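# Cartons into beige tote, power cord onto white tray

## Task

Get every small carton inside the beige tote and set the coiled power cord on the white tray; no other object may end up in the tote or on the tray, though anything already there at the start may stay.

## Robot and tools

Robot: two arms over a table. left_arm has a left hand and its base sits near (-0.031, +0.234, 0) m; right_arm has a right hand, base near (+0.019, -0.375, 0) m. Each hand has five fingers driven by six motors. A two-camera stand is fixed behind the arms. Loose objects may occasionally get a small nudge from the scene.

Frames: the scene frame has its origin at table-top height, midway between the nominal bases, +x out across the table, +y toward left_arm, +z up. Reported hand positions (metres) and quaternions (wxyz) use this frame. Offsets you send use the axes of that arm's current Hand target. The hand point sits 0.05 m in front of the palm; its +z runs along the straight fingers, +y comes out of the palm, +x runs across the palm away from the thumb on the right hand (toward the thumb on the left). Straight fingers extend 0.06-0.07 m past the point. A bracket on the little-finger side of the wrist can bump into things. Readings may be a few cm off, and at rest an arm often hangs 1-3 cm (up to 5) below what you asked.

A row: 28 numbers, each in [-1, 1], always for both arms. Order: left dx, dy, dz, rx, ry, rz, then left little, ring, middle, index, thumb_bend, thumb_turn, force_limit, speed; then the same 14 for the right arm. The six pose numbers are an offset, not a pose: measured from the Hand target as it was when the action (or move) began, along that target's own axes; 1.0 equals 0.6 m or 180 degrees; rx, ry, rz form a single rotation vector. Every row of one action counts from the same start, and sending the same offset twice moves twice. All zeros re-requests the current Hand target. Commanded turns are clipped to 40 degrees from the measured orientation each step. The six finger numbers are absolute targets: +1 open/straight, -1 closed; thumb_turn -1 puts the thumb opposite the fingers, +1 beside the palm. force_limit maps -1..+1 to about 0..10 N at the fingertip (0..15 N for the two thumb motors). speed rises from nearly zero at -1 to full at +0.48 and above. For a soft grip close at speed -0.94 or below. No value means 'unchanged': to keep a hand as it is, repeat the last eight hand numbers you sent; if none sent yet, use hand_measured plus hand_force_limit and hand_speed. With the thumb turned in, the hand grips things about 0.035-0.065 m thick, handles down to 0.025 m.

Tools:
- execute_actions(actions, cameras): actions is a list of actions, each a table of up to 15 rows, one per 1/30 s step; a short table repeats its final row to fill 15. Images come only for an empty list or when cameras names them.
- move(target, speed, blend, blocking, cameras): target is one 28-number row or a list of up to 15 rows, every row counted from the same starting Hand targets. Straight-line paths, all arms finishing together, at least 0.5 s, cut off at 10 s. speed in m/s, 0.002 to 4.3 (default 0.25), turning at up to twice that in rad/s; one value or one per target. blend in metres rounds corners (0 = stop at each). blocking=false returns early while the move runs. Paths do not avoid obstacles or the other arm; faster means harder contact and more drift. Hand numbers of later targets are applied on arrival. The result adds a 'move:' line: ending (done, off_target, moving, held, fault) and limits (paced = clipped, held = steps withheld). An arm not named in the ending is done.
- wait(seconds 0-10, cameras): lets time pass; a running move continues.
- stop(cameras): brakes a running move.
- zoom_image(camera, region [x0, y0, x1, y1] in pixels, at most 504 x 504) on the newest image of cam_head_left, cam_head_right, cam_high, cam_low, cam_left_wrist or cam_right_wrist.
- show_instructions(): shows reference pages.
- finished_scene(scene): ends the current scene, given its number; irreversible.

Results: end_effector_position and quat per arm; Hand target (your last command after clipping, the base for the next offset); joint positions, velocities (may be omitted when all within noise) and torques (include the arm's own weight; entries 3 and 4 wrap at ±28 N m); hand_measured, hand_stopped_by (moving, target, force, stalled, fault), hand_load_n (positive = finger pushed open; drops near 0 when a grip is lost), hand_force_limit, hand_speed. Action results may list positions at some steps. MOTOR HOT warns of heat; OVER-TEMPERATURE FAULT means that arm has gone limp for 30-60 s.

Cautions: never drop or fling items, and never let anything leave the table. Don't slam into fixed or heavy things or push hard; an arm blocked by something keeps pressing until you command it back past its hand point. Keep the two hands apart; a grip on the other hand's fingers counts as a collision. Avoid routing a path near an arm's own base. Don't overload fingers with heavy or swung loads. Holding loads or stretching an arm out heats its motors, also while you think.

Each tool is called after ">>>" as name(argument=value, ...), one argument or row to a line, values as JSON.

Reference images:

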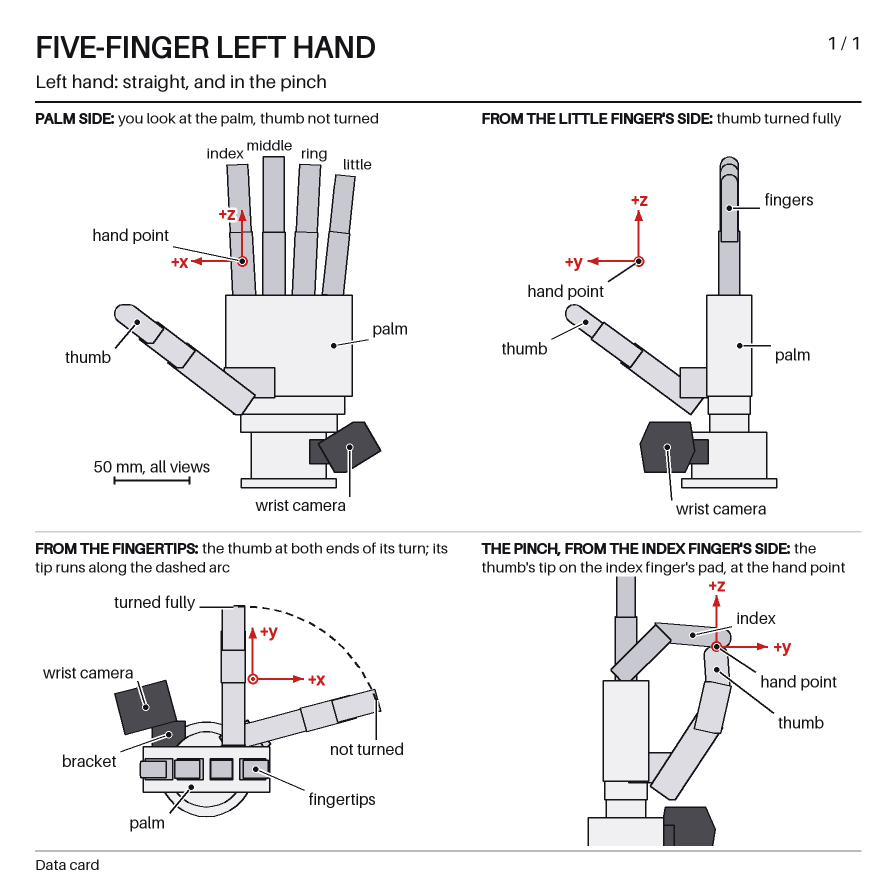

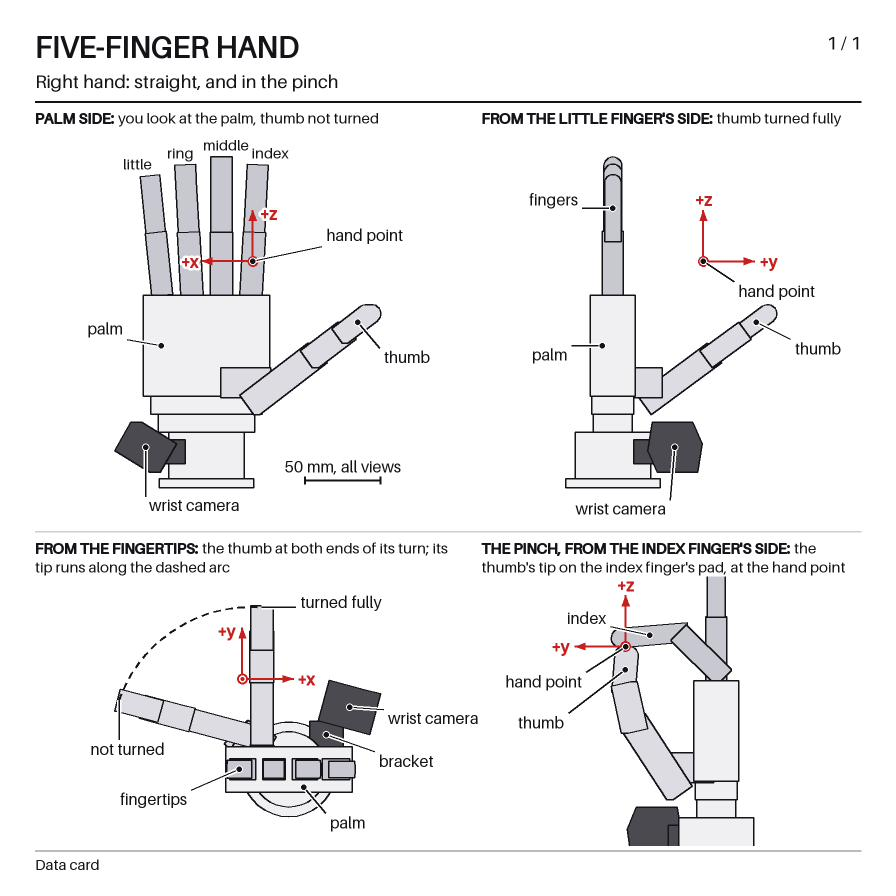

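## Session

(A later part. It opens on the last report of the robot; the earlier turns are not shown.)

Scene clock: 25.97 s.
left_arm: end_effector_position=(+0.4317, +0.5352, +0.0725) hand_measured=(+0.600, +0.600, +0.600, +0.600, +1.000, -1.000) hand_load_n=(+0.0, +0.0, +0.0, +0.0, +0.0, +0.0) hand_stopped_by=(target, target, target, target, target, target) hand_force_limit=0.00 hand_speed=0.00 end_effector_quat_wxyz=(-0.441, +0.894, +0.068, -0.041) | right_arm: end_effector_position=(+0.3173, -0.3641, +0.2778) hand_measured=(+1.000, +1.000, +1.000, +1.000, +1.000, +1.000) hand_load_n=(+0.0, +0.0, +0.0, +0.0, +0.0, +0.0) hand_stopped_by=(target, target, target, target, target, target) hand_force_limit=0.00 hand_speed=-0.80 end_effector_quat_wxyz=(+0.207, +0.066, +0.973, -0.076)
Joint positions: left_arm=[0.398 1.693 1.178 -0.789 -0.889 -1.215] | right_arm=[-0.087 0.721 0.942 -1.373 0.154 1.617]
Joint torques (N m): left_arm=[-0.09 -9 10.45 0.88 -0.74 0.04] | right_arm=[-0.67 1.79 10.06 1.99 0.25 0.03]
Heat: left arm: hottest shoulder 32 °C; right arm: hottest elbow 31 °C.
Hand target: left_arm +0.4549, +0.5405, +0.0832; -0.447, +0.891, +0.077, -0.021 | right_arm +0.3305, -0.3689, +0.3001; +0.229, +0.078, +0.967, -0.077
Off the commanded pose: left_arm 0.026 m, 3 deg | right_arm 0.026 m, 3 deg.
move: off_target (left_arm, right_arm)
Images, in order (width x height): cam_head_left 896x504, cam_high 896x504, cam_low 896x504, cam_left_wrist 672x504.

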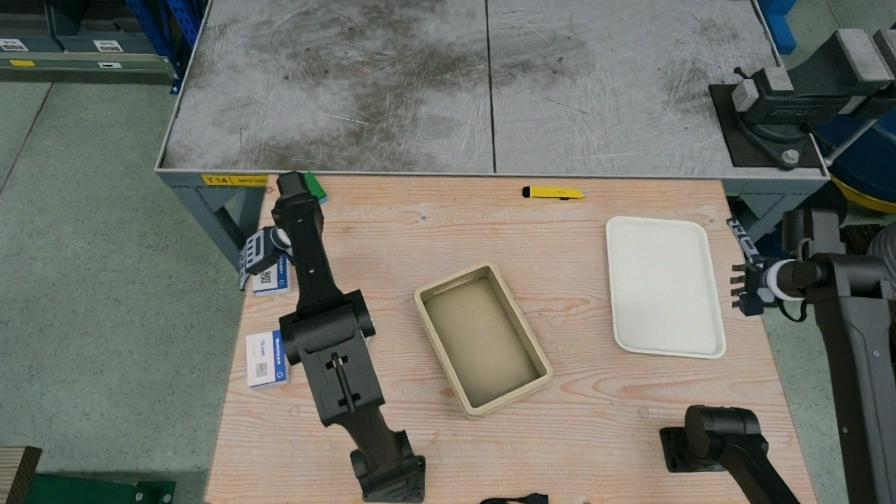

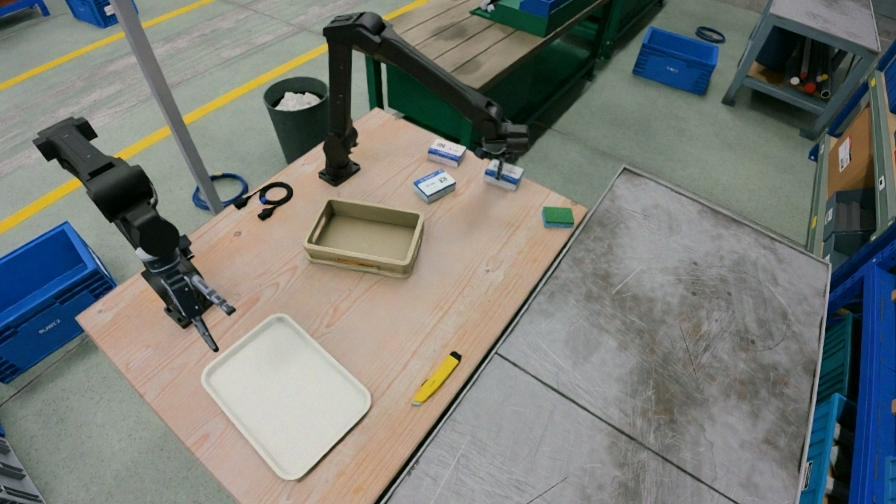

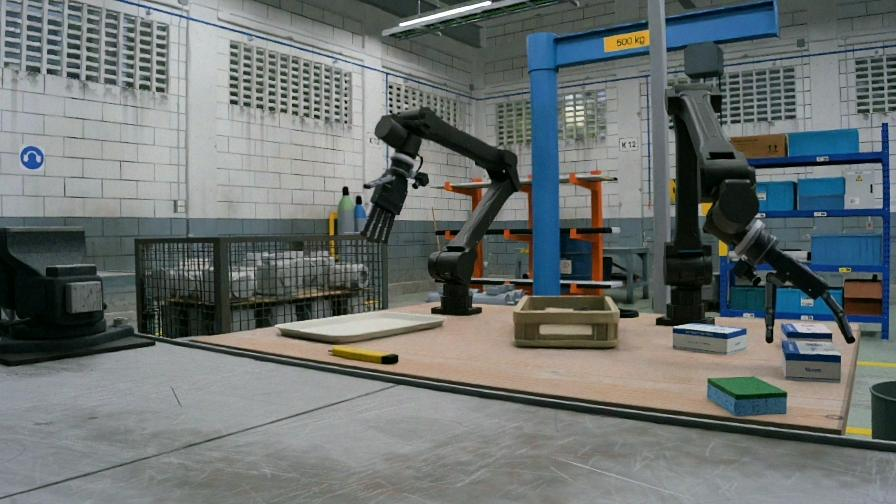

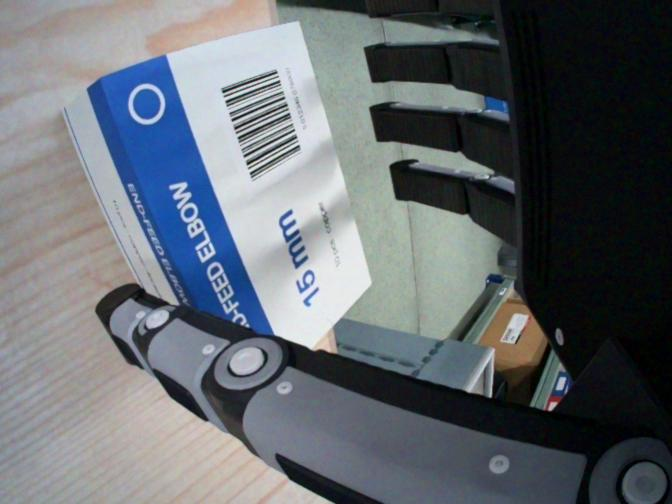

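>>> move(
  target=[-0.0017,0.0427,0.032,0,0,0, 0.6,0.6,0.6,0.6,1,-1,0,0, 0,0,0,0,0,0, 1,1,1,1,1,1,0,-0.8],
  speed=0.06,
  cameras=["cam_low","cam_high","cam_head_left","cam_left_wrist"],
)

>>> zoom_image(
  camera="cam_low",
  region=[750, 300, 870, 400],
)

Scene clock: 27.33 s.
left_arm: end_effector_position=(+0.4466, +0.5411, +0.0561) hand_measured=(+0.600, +0.600, +0.600, +0.600, +1.000, -1.000) hand_load_n=(+0.0, +0.0, +0.0, +0.0, +0.0, +0.0) hand_stopped_by=(target, target, target, target, target, target) hand_force_limit=0.00 hand_speed=0.00 end_effector_quat_wxyz=(-0.446, +0.891, +0.076, -0.025) | right_arm: end_effector_position=(+0.3173, -0.3641, +0.2778) hand_measured=(+1.000, +1.000, +1.000, +1.000, +1.000, +1.000) hand_load_n=(+0.0, +0.0, -0.5, +0.0, -0.5, +0.0) hand_stopped_by=(target, target, target, target, target, target) hand_force_limit=0.00 hand_speed=-0.80 end_effector_quat_wxyz=(+0.207, +0.066, +0.973, -0.076)
Joint positions: left_arm=[0.398 1.736 1.178 -0.709 -0.889 -1.215] | right_arm=[-0.087 0.721 0.942 -1.373 0.154 1.617]
Joint torques (N m): left_arm=[-0.15 -9.17 7.68 0.95 -0.74 0.05] | right_arm=[-1.14 1.79 10.33 2.04 0.22 0.02]
Heat: left arm: hottest shoulder 32 °C; right arm: hottest elbow 31 °C.
Hand target: left_arm +0.4548, +0.5405, +0.0511; -0.447, +0.891, +0.077, -0.021 | right_arm +0.3305, -0.3689, +0.3001; +0.229, +0.078, +0.967, -0.077
Off the commanded pose: left_arm 0.010 m, 1 deg | right_arm 0.026 m, 3 deg.
move: off_target (right_arm)
Images, in order (width x height): cam_head_left 896x504, cam_high 896x504, cam_low 896x504, cam_left_wrist 672x504.

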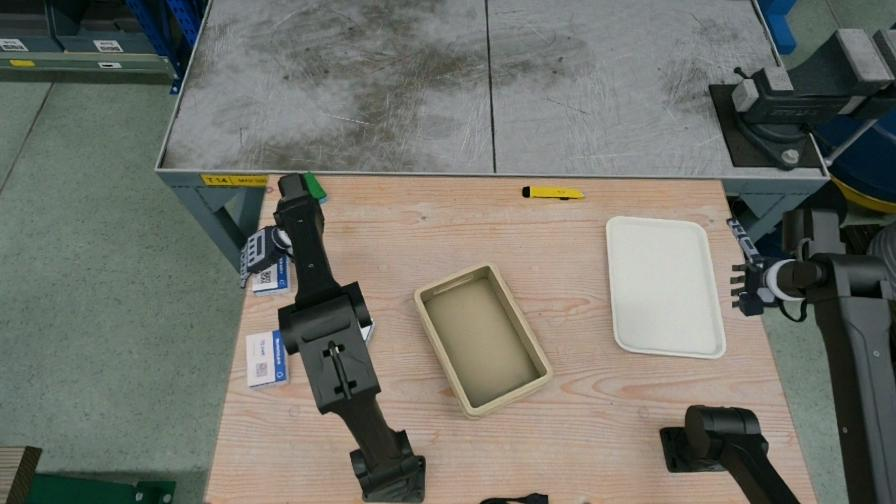

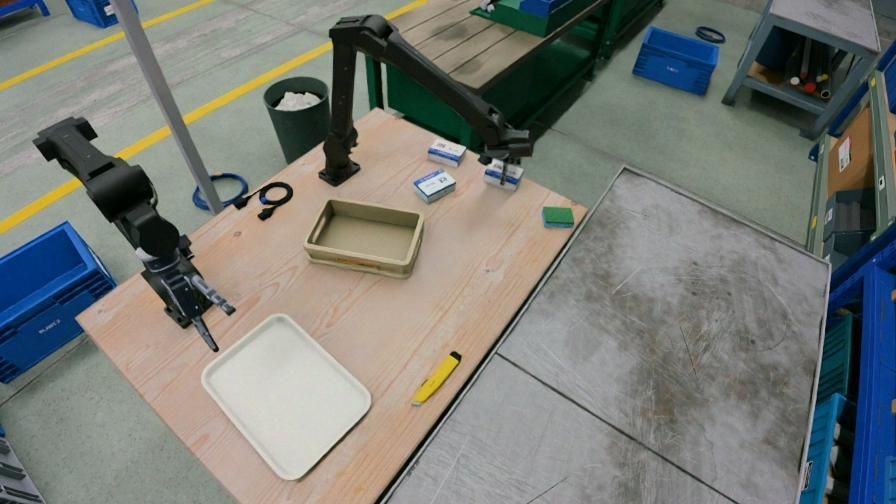

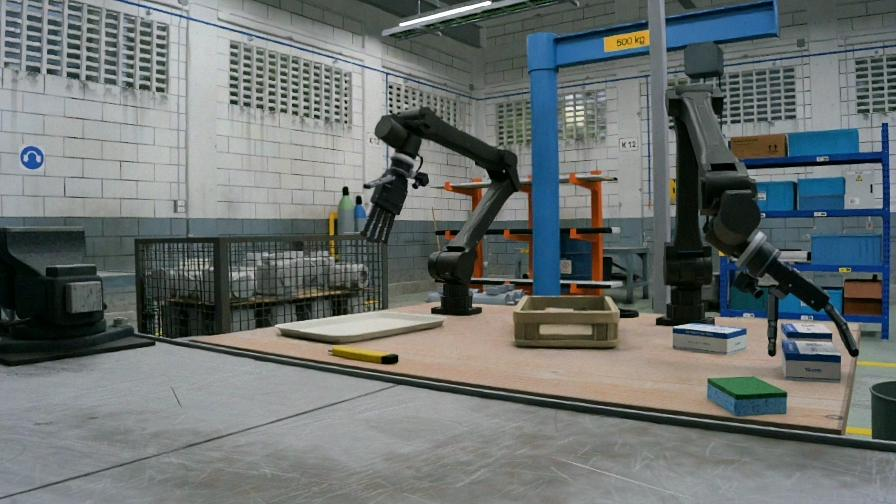

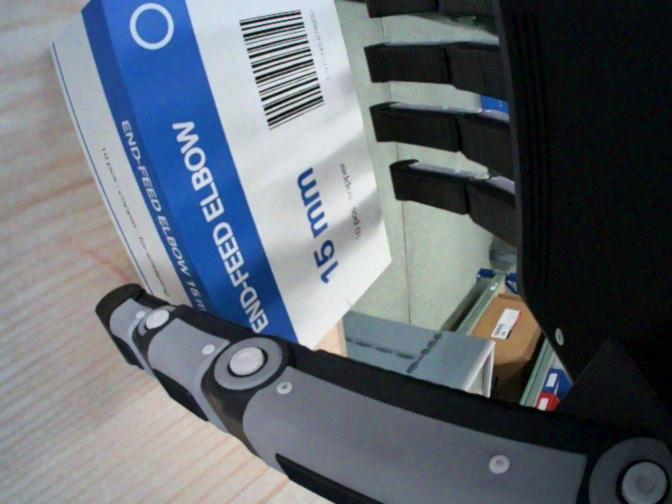

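Scaled by 4.200 from the camera's 896x504 image, which has a finer 1280x720 frame.

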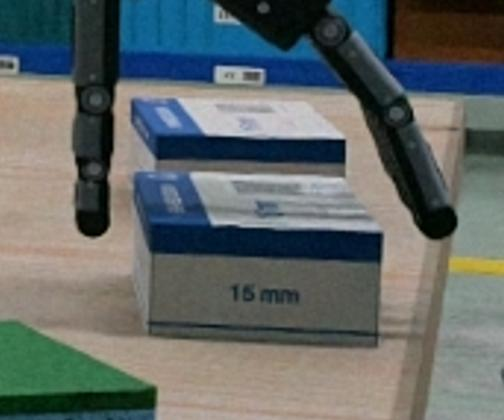

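>>> move(
  target=[-0.023,0.0197,0.0117,0,0,0, 0.6,0.6,0.6,0.6,1,-1,0,0, 0,0,0,0,0,0, 1,1,1,1,1,1,0,-0.8],
  speed=0.06,
  cameras=["cam_low","cam_high","cam_left_wrist"],
)

>>> zoom_image(
  camera="cam_low",
  region=[750, 300, 870, 400],
)

>>> zoom_image(
  camera="cam_high",
  region=[460, 120, 560, 200],
)

Scene clock: 28.53 s.
left_arm: end_effector_position=(+0.4418, +0.5392, +0.0447) hand_measured=(+0.600, +0.600, +0.600, +0.600, +1.000, -1.000) hand_load_n=(+0.0, +0.0, +0.0, +0.0, -0.5, +0.0) hand_stopped_by=(target, target, target, target, target, target) hand_force_limit=0.00 hand_speed=0.00 end_effector_quat_wxyz=(-0.448, +0.891, +0.078, -0.020) | right_arm: end_effector_position=(+0.3173, -0.3641, +0.2778) hand_measured=(+1.000, +1.000, +1.000, +1.000, +1.000, +1.000) hand_load_n=(+0.0, +0.0, +0.0, +0.0, +0.0, +0.0) hand_stopped_by=(target, target, target, target, target, target) hand_force_limit=0.00 hand_speed=-0.80 end_effector_quat_wxyz=(+0.207, +0.066, +0.973, -0.076)
Joint positions: left_arm=[0.398 1.736 1.139 -0.658 -0.889 -1.215] | right_arm=[-0.087 0.721 0.942 -1.373 0.154 1.617]
Joint torques (N m): left_arm=[0.09 -9.76 6.22 0.98 -0.72 0.09] | right_arm=[-1.03 2.26 10.24 1.98 0.21 0]
Heat: left arm: hottest shoulder 32 °C; right arm: hottest elbow 31 °C.
Hand target: left_arm +0.4417, +0.5369, +0.0370; -0.447, +0.891, +0.077, -0.021 | right_arm +0.3305, -0.3689, +0.3001; +0.229, +0.078, +0.967, -0.077
Off the commanded pose: left_arm 0.008 m, 0 deg | right_arm 0.026 m, 3 deg.
move: off_target (right_arm)
Images, in order (width x height): cam_high 896x504, cam_low 896x504, cam_left_wrist 672x504.

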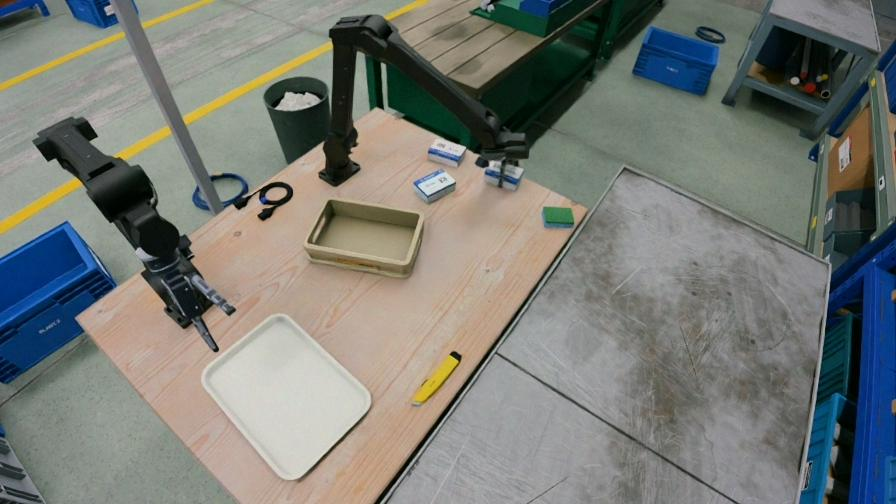

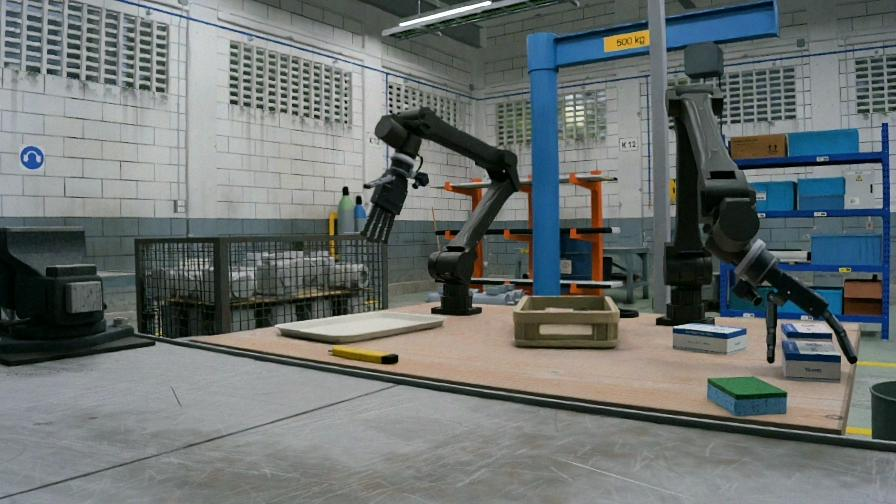

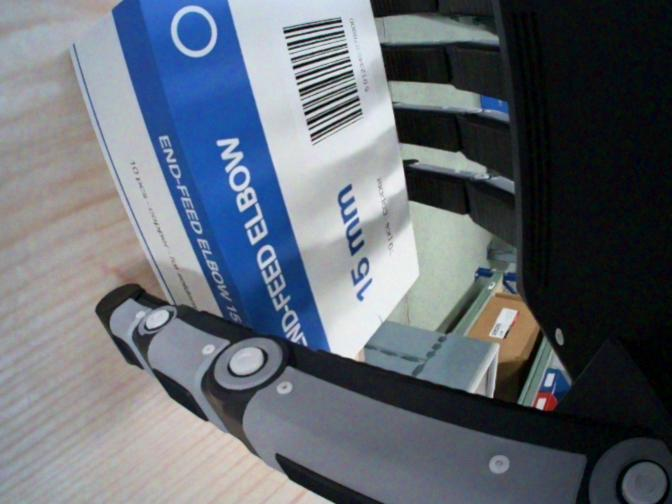

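Scaled by 4.200 from the camera's 896x504 image, which has a finer 1280x720 frame.

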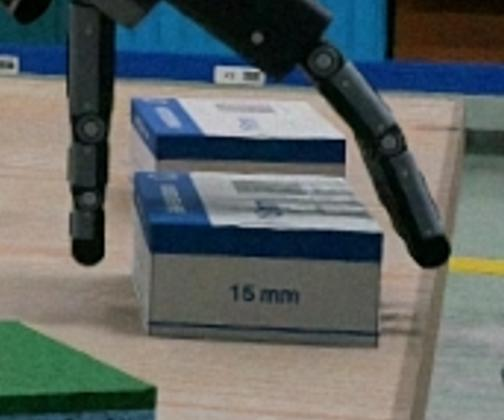

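Scaled by 5.040 from the camera's 896x504 image, which has a finer 1280x720 frame.

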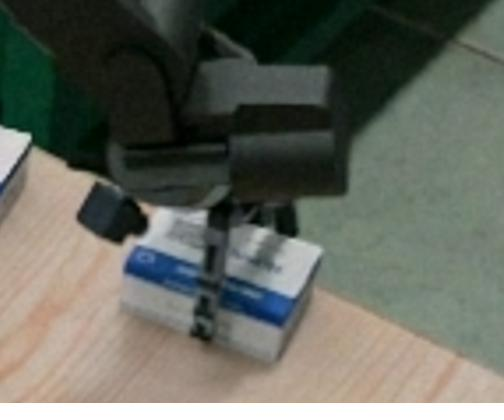

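>>> move(
  target=[0,0,0,0,0,0, 0.6,0.6,-0.3,-0.3,1,-1,0.0,-0.8, 0,0,0,0,0,0, 1,1,1,1,1,1,0,-0.8],
  speed=0.06,
  cameras=["cam_low","cam_high","cam_left_wrist"],
)

>>> zoom_image(
  camera="cam_low",
  region=[750, 300, 870, 400],
)

Scene clock: 30.00 s.
left_arm: end_effector_position=(+0.4419, +0.5397, +0.0451) hand_measured=(+0.600, +0.600, +0.216, +0.214, +1.000, -1.000) hand_load_n=(+0.0, +0.0, +11.5, +5.0, +2.5, +1.0) hand_stopped_by=(target, target, force, force, target, target) hand_force_limit=0.00 hand_speed=-0.80 end_effector_quat_wxyz=(-0.449, +0.890, +0.079, -0.019) | right_arm: end_effector_position=(+0.3173, -0.3641, +0.2778) hand_measured=(+1.000, +1.000, +1.000, +1.000, +1.000, +1.000) hand_load_n=(+0.0, +0.0, -0.5, +0.0, +0.0, +0.0) hand_stopped_by=(target, target, target, target, target, target) hand_force_limit=0.00 hand_speed=-0.80 end_effector_quat_wxyz=(+0.207, +0.066, +0.973, -0.076)
Joint positions: left_arm=[0.398 1.736 1.139 -0.656 -0.892 -1.215] | right_arm=[-0.087 0.721 0.942 -1.373 0.154 1.617]
Joint torques (N m): left_arm=[0.09 -9.64 6.22 0.92 -0.63 0.09] | right_arm=[-0.73 1.26 10.13 2.06 0.22 0.03]
Heat: left arm: hottest shoulder 32 °C; right arm: hottest elbow 31 °C.
Hand target: left_arm +0.4417, +0.5370, +0.0370; -0.447, +0.891, +0.077, -0.021 | right_arm +0.3305, -0.3689, +0.3001; +0.229, +0.078, +0.967, -0.077
Off the commanded pose: left_arm 0.009 m, 0 deg | right_arm 0.026 m, 3 deg.
move: off_target (right_arm)
Images, in order (width x height): cam_high 896x504, cam_low 896x504, cam_left_wrist 672x504.

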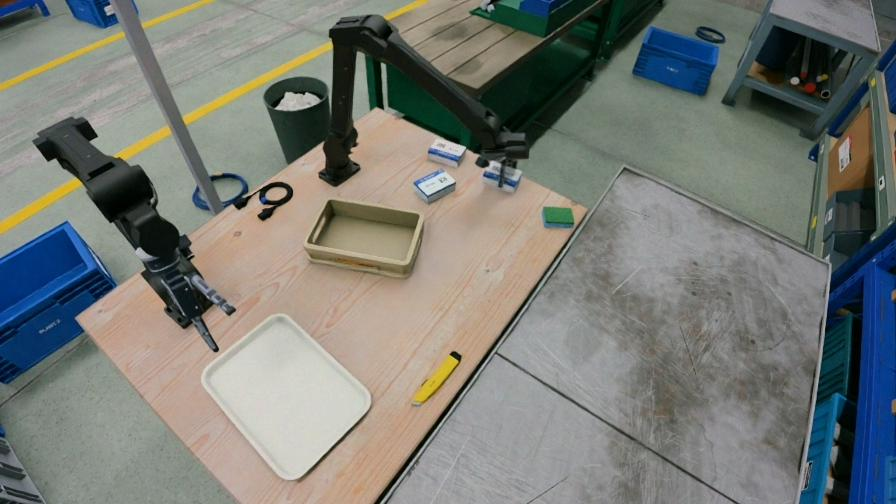

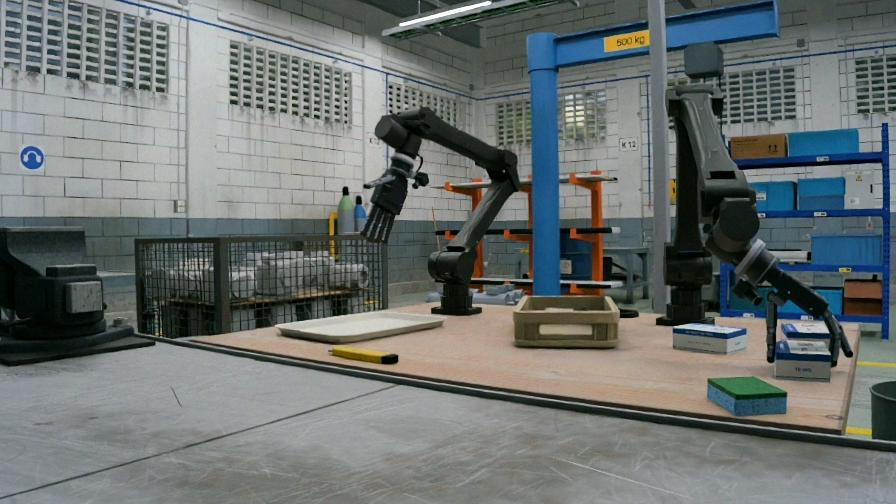

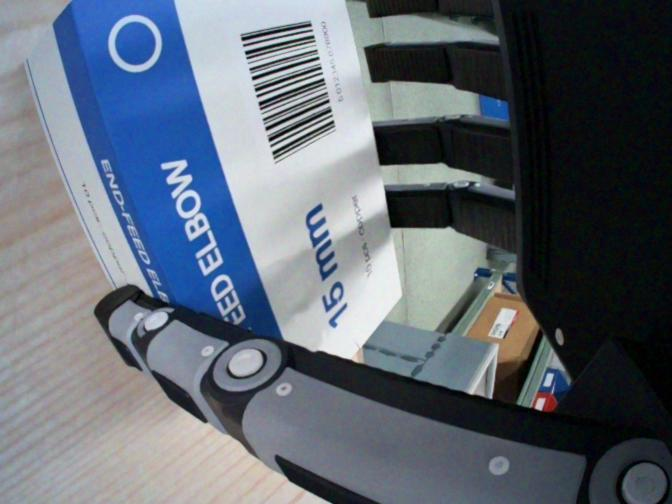

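Scaled by 4.200 from the camera's 896x504 image, which has a finer 1280x720 frame.

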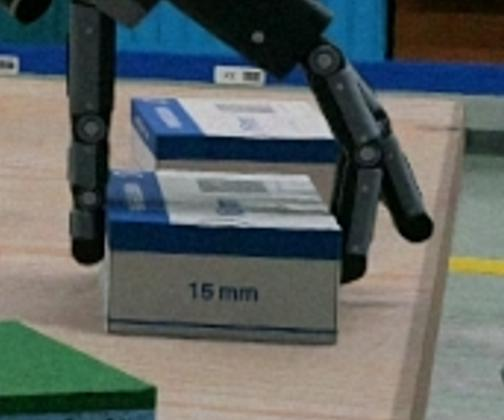

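>>> move(
  target=[0.0063,-0.16,-0.12,0,0,0, 0.6,0.6,-0.3,-0.3,1,-1,0.0,-0.8, 0,0,0,0,0,0, 1,1,1,1,1,1,0,-0.8],
  speed=0.12,
  cameras=["cam_low","cam_high","cam_left_wrist"],
)

Scene clock: 31.80 s.
left_arm: end_effector_position=(+0.4208, +0.5305, +0.1223) hand_measured=(+0.600, +0.600, +0.216, +0.214, +1.000, -1.000) hand_load_n=(+0.0, +0.0, +11.5, +5.5, +2.0, +1.0) hand_stopped_by=(target, target, force, force, target, target) hand_force_limit=0.00 hand_speed=-0.80 end_effector_quat_wxyz=(-0.436, +0.896, +0.063, -0.052) | right_arm: end_effector_position=(+0.3173, -0.3641, +0.2778) hand_measured=(+1.000, +1.000, +1.000, +1.000, +1.000, +1.000) hand_load_n=(+0.0, +0.0, +0.5, +0.0, +0.0, -0.5) hand_stopped_by=(target, target, target, target, target, target) hand_force_limit=0.00 hand_speed=-0.80 end_effector_quat_wxyz=(+0.207, +0.066, +0.973, -0.076)
Joint positions: left_arm=[0.398 1.62 1.236 -0.947 -0.887 -1.218] | right_arm=[-0.087 0.721 0.942 -1.373 0.154 1.617]
Joint torques (N m): left_arm=[0.09 -11.34 11.67 0.31 -0.8 0.13] | right_arm=[-0.44 1.67 10.24 2.13 0.16 0.03]
Heat: left arm: hottest shoulder 32 °C; right arm: hottest elbow 31 °C.
Hand target: left_arm +0.4418, +0.5369, +0.1571; -0.447, +0.891, +0.077, -0.021 | right_arm +0.3305, -0.3689, +0.3001; +0.229, +0.078, +0.967, -0.077
Off the commanded pose: left_arm 0.041 m, 4 deg | right_arm 0.026 m, 3 deg.
move: off_target (left_arm, right_arm)
Images, in order (width x height): cam_high 896x504, cam_low 896x504, cam_left_wrist 672x504.

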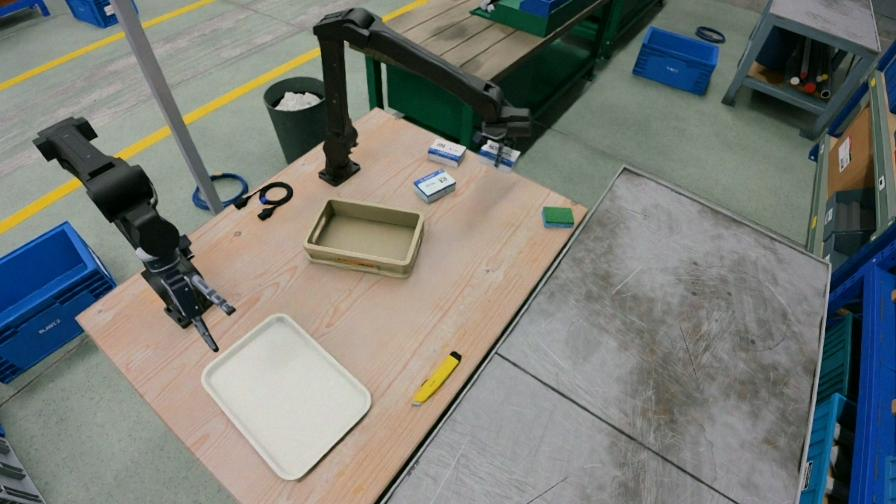

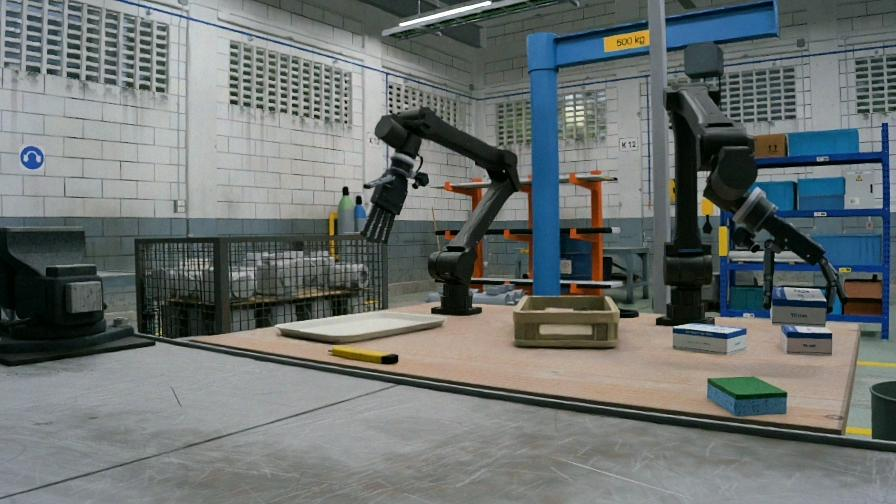

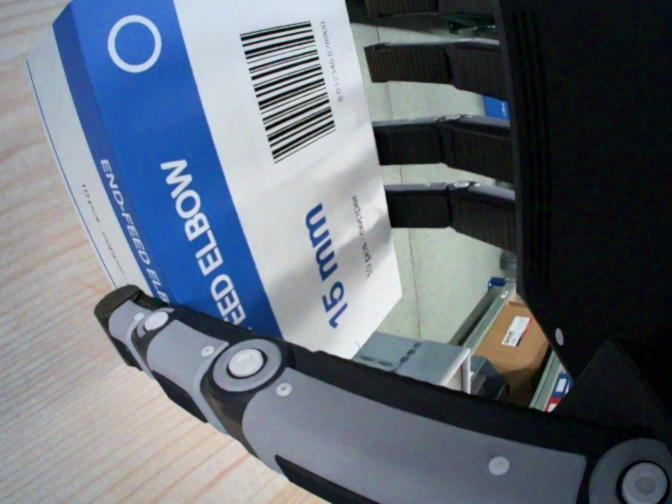

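>>> move(
  target=[
    [-0.087,0.058,-0.396,-0.0138,0.351,0.263, 0.6,0.6,-0.3,-0.3,1,-1,0.0,-0.8, 0,0,0,0,0,0, 1,1,1,1,1,1,0,-0.8],
    [-0.342,0.295,-0.670,-0.0286,0.7287,0.5463, 0.6,0.6,-0.3,-0.3,1,-1,0.0,-0.8, 0,0,0,0,0,0, 1,1,1,1,1,1,0,-0.8],
  ],
  speed=0.25,
  blend=0.05,
  cameras=["all"],
)

Scene clock: 39.17 s.
left_arm: end_effector_position=(+0.2859, +0.0863, +0.2230) hand_measured=(+0.600, +0.600, +0.216, +0.214, +1.000, -1.000) hand_load_n=(+0.0, +0.0, +11.5, +5.0, +2.0, +0.5) hand_stopped_by=(target, target, force, force, target, target) hand_force_limit=0.00 hand_speed=-0.80 end_effector_quat_wxyz=(+0.062, -0.219, +0.874, -0.430) | right_arm: end_effector_position=(+0.3173, -0.3641, +0.2778) hand_measured=(+1.000, +1.000, +1.000, +1.000, +1.000, +1.000) hand_load_n=(+0.0, +0.0, +0.0, +0.0, +0.0, +0.0) hand_stopped_by=(target, target, target, target, target, target) hand_force_limit=0.00 hand_speed=-0.80 end_effector_quat_wxyz=(+0.207, +0.066, +0.973, -0.076)
Joint positions: left_arm=[-0.065 1.047 0.943 -0.947 0.771 0.781] | right_arm=[-0.087 0.721 0.942 -1.373 0.154 1.617]
Joint torques (N m): left_arm=[-0.15 -3.08 13.2 0.65 0.59 0.21] | right_arm=[-0.67 1.67 10.18 2.04 0.26 0.04]
Heat: left arm: hottest elbow 33 °C; right arm: hottest elbow 32 °C.
Hand target: left_arm +0.3029, +0.0817, +0.2500; +0.083, -0.200, +0.872, -0.440 | right_arm +0.3305, -0.3689, +0.3001; +0.229, +0.078, +0.967, -0.077
Off the commanded pose: left_arm 0.032 m, 3 deg | right_arm 0.026 m, 3 deg.
move: off_target (left_arm, right_arm)

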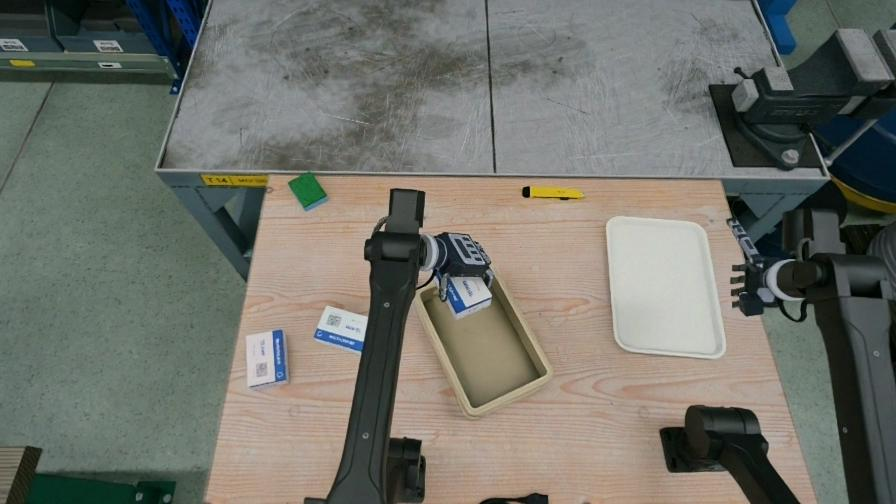

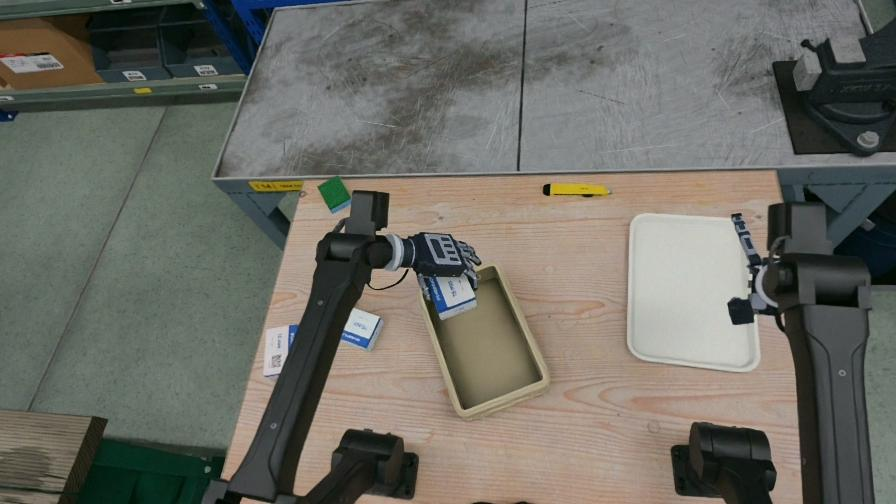

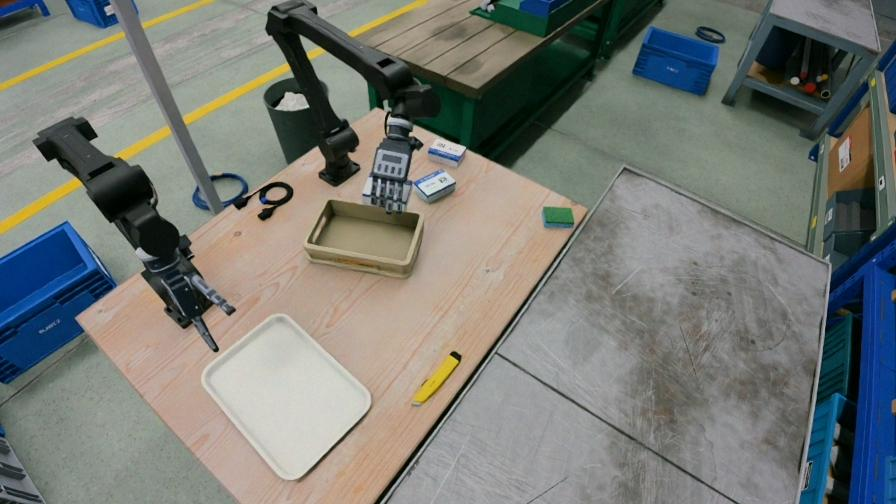

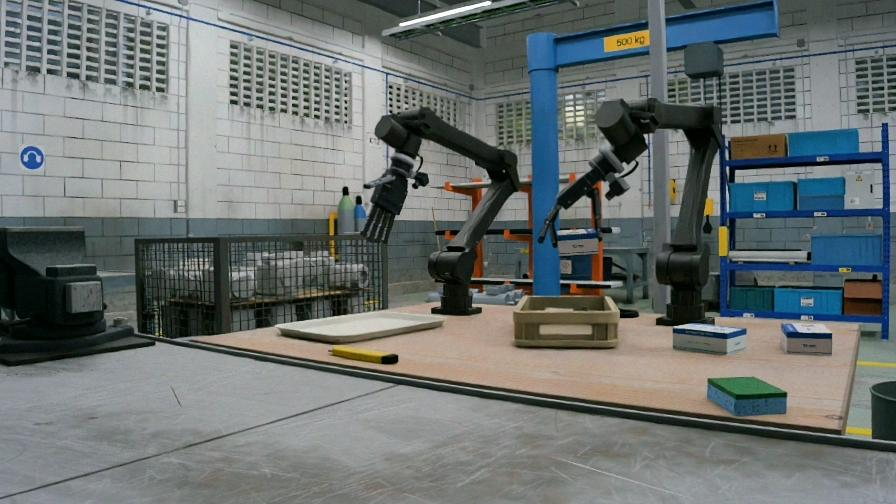

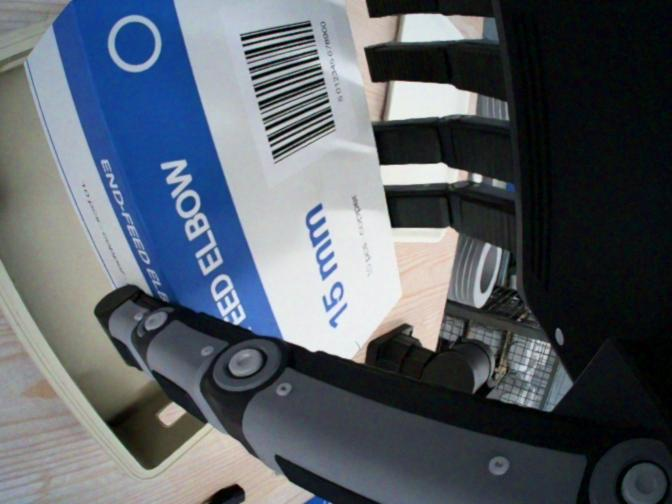

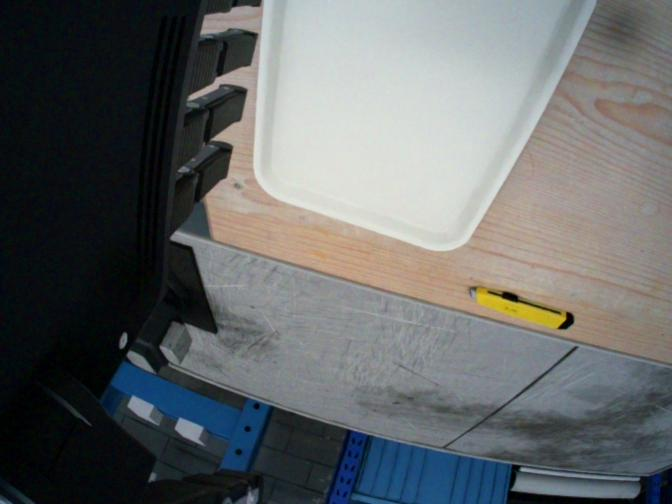

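>>> zoom_image(
  camera="cam_head_left",
  region=[380, 220, 580, 430],
)

>>> zoom_image(
  camera="cam_head_right",
  region=[380, 220, 580, 430],
)

>>> zoom_image(
  camera="cam_high",
  region=[290, 110, 450, 290],
)

>>> zoom_image(
  camera="cam_low",
  region=[500, 200, 660, 360],
)

Scaled by 2.400 from the camera's 896x504 image, which has a finer 1280x720 frame.

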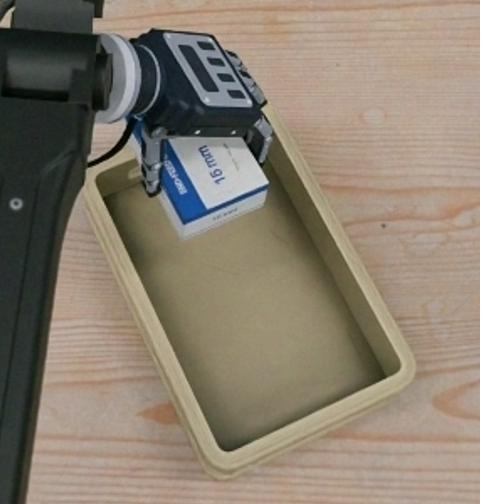

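Scaled by 2.400 from the camera's 896x504 image, which has a finer 1280x720 frame.

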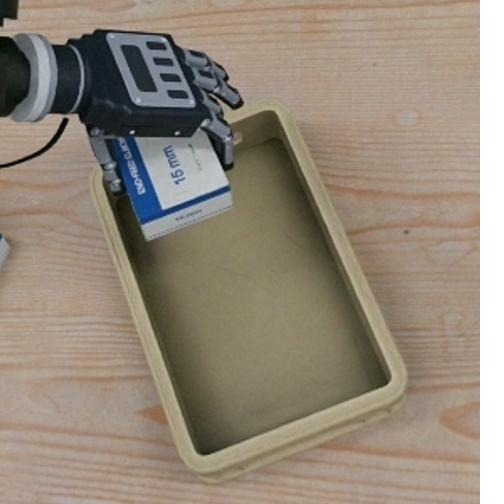

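Scaled by 2.800 from the camera's 896x504 image, which has a finer 1280x720 frame.

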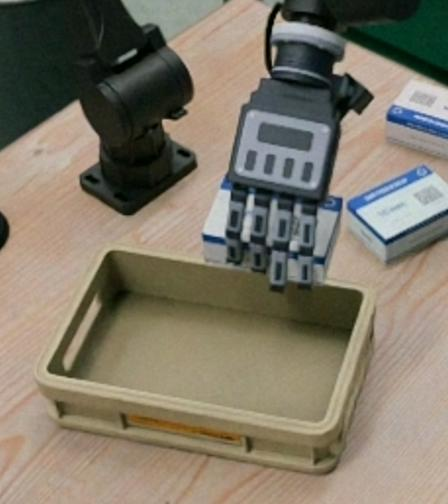

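Scaled by 3.150 from the camera's 896x504 image, which has a finer 1280x720 frame.

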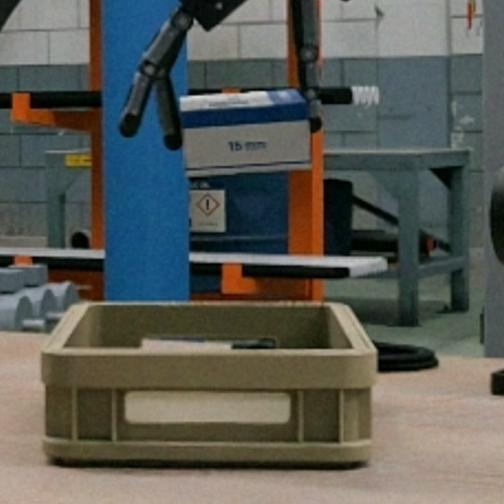

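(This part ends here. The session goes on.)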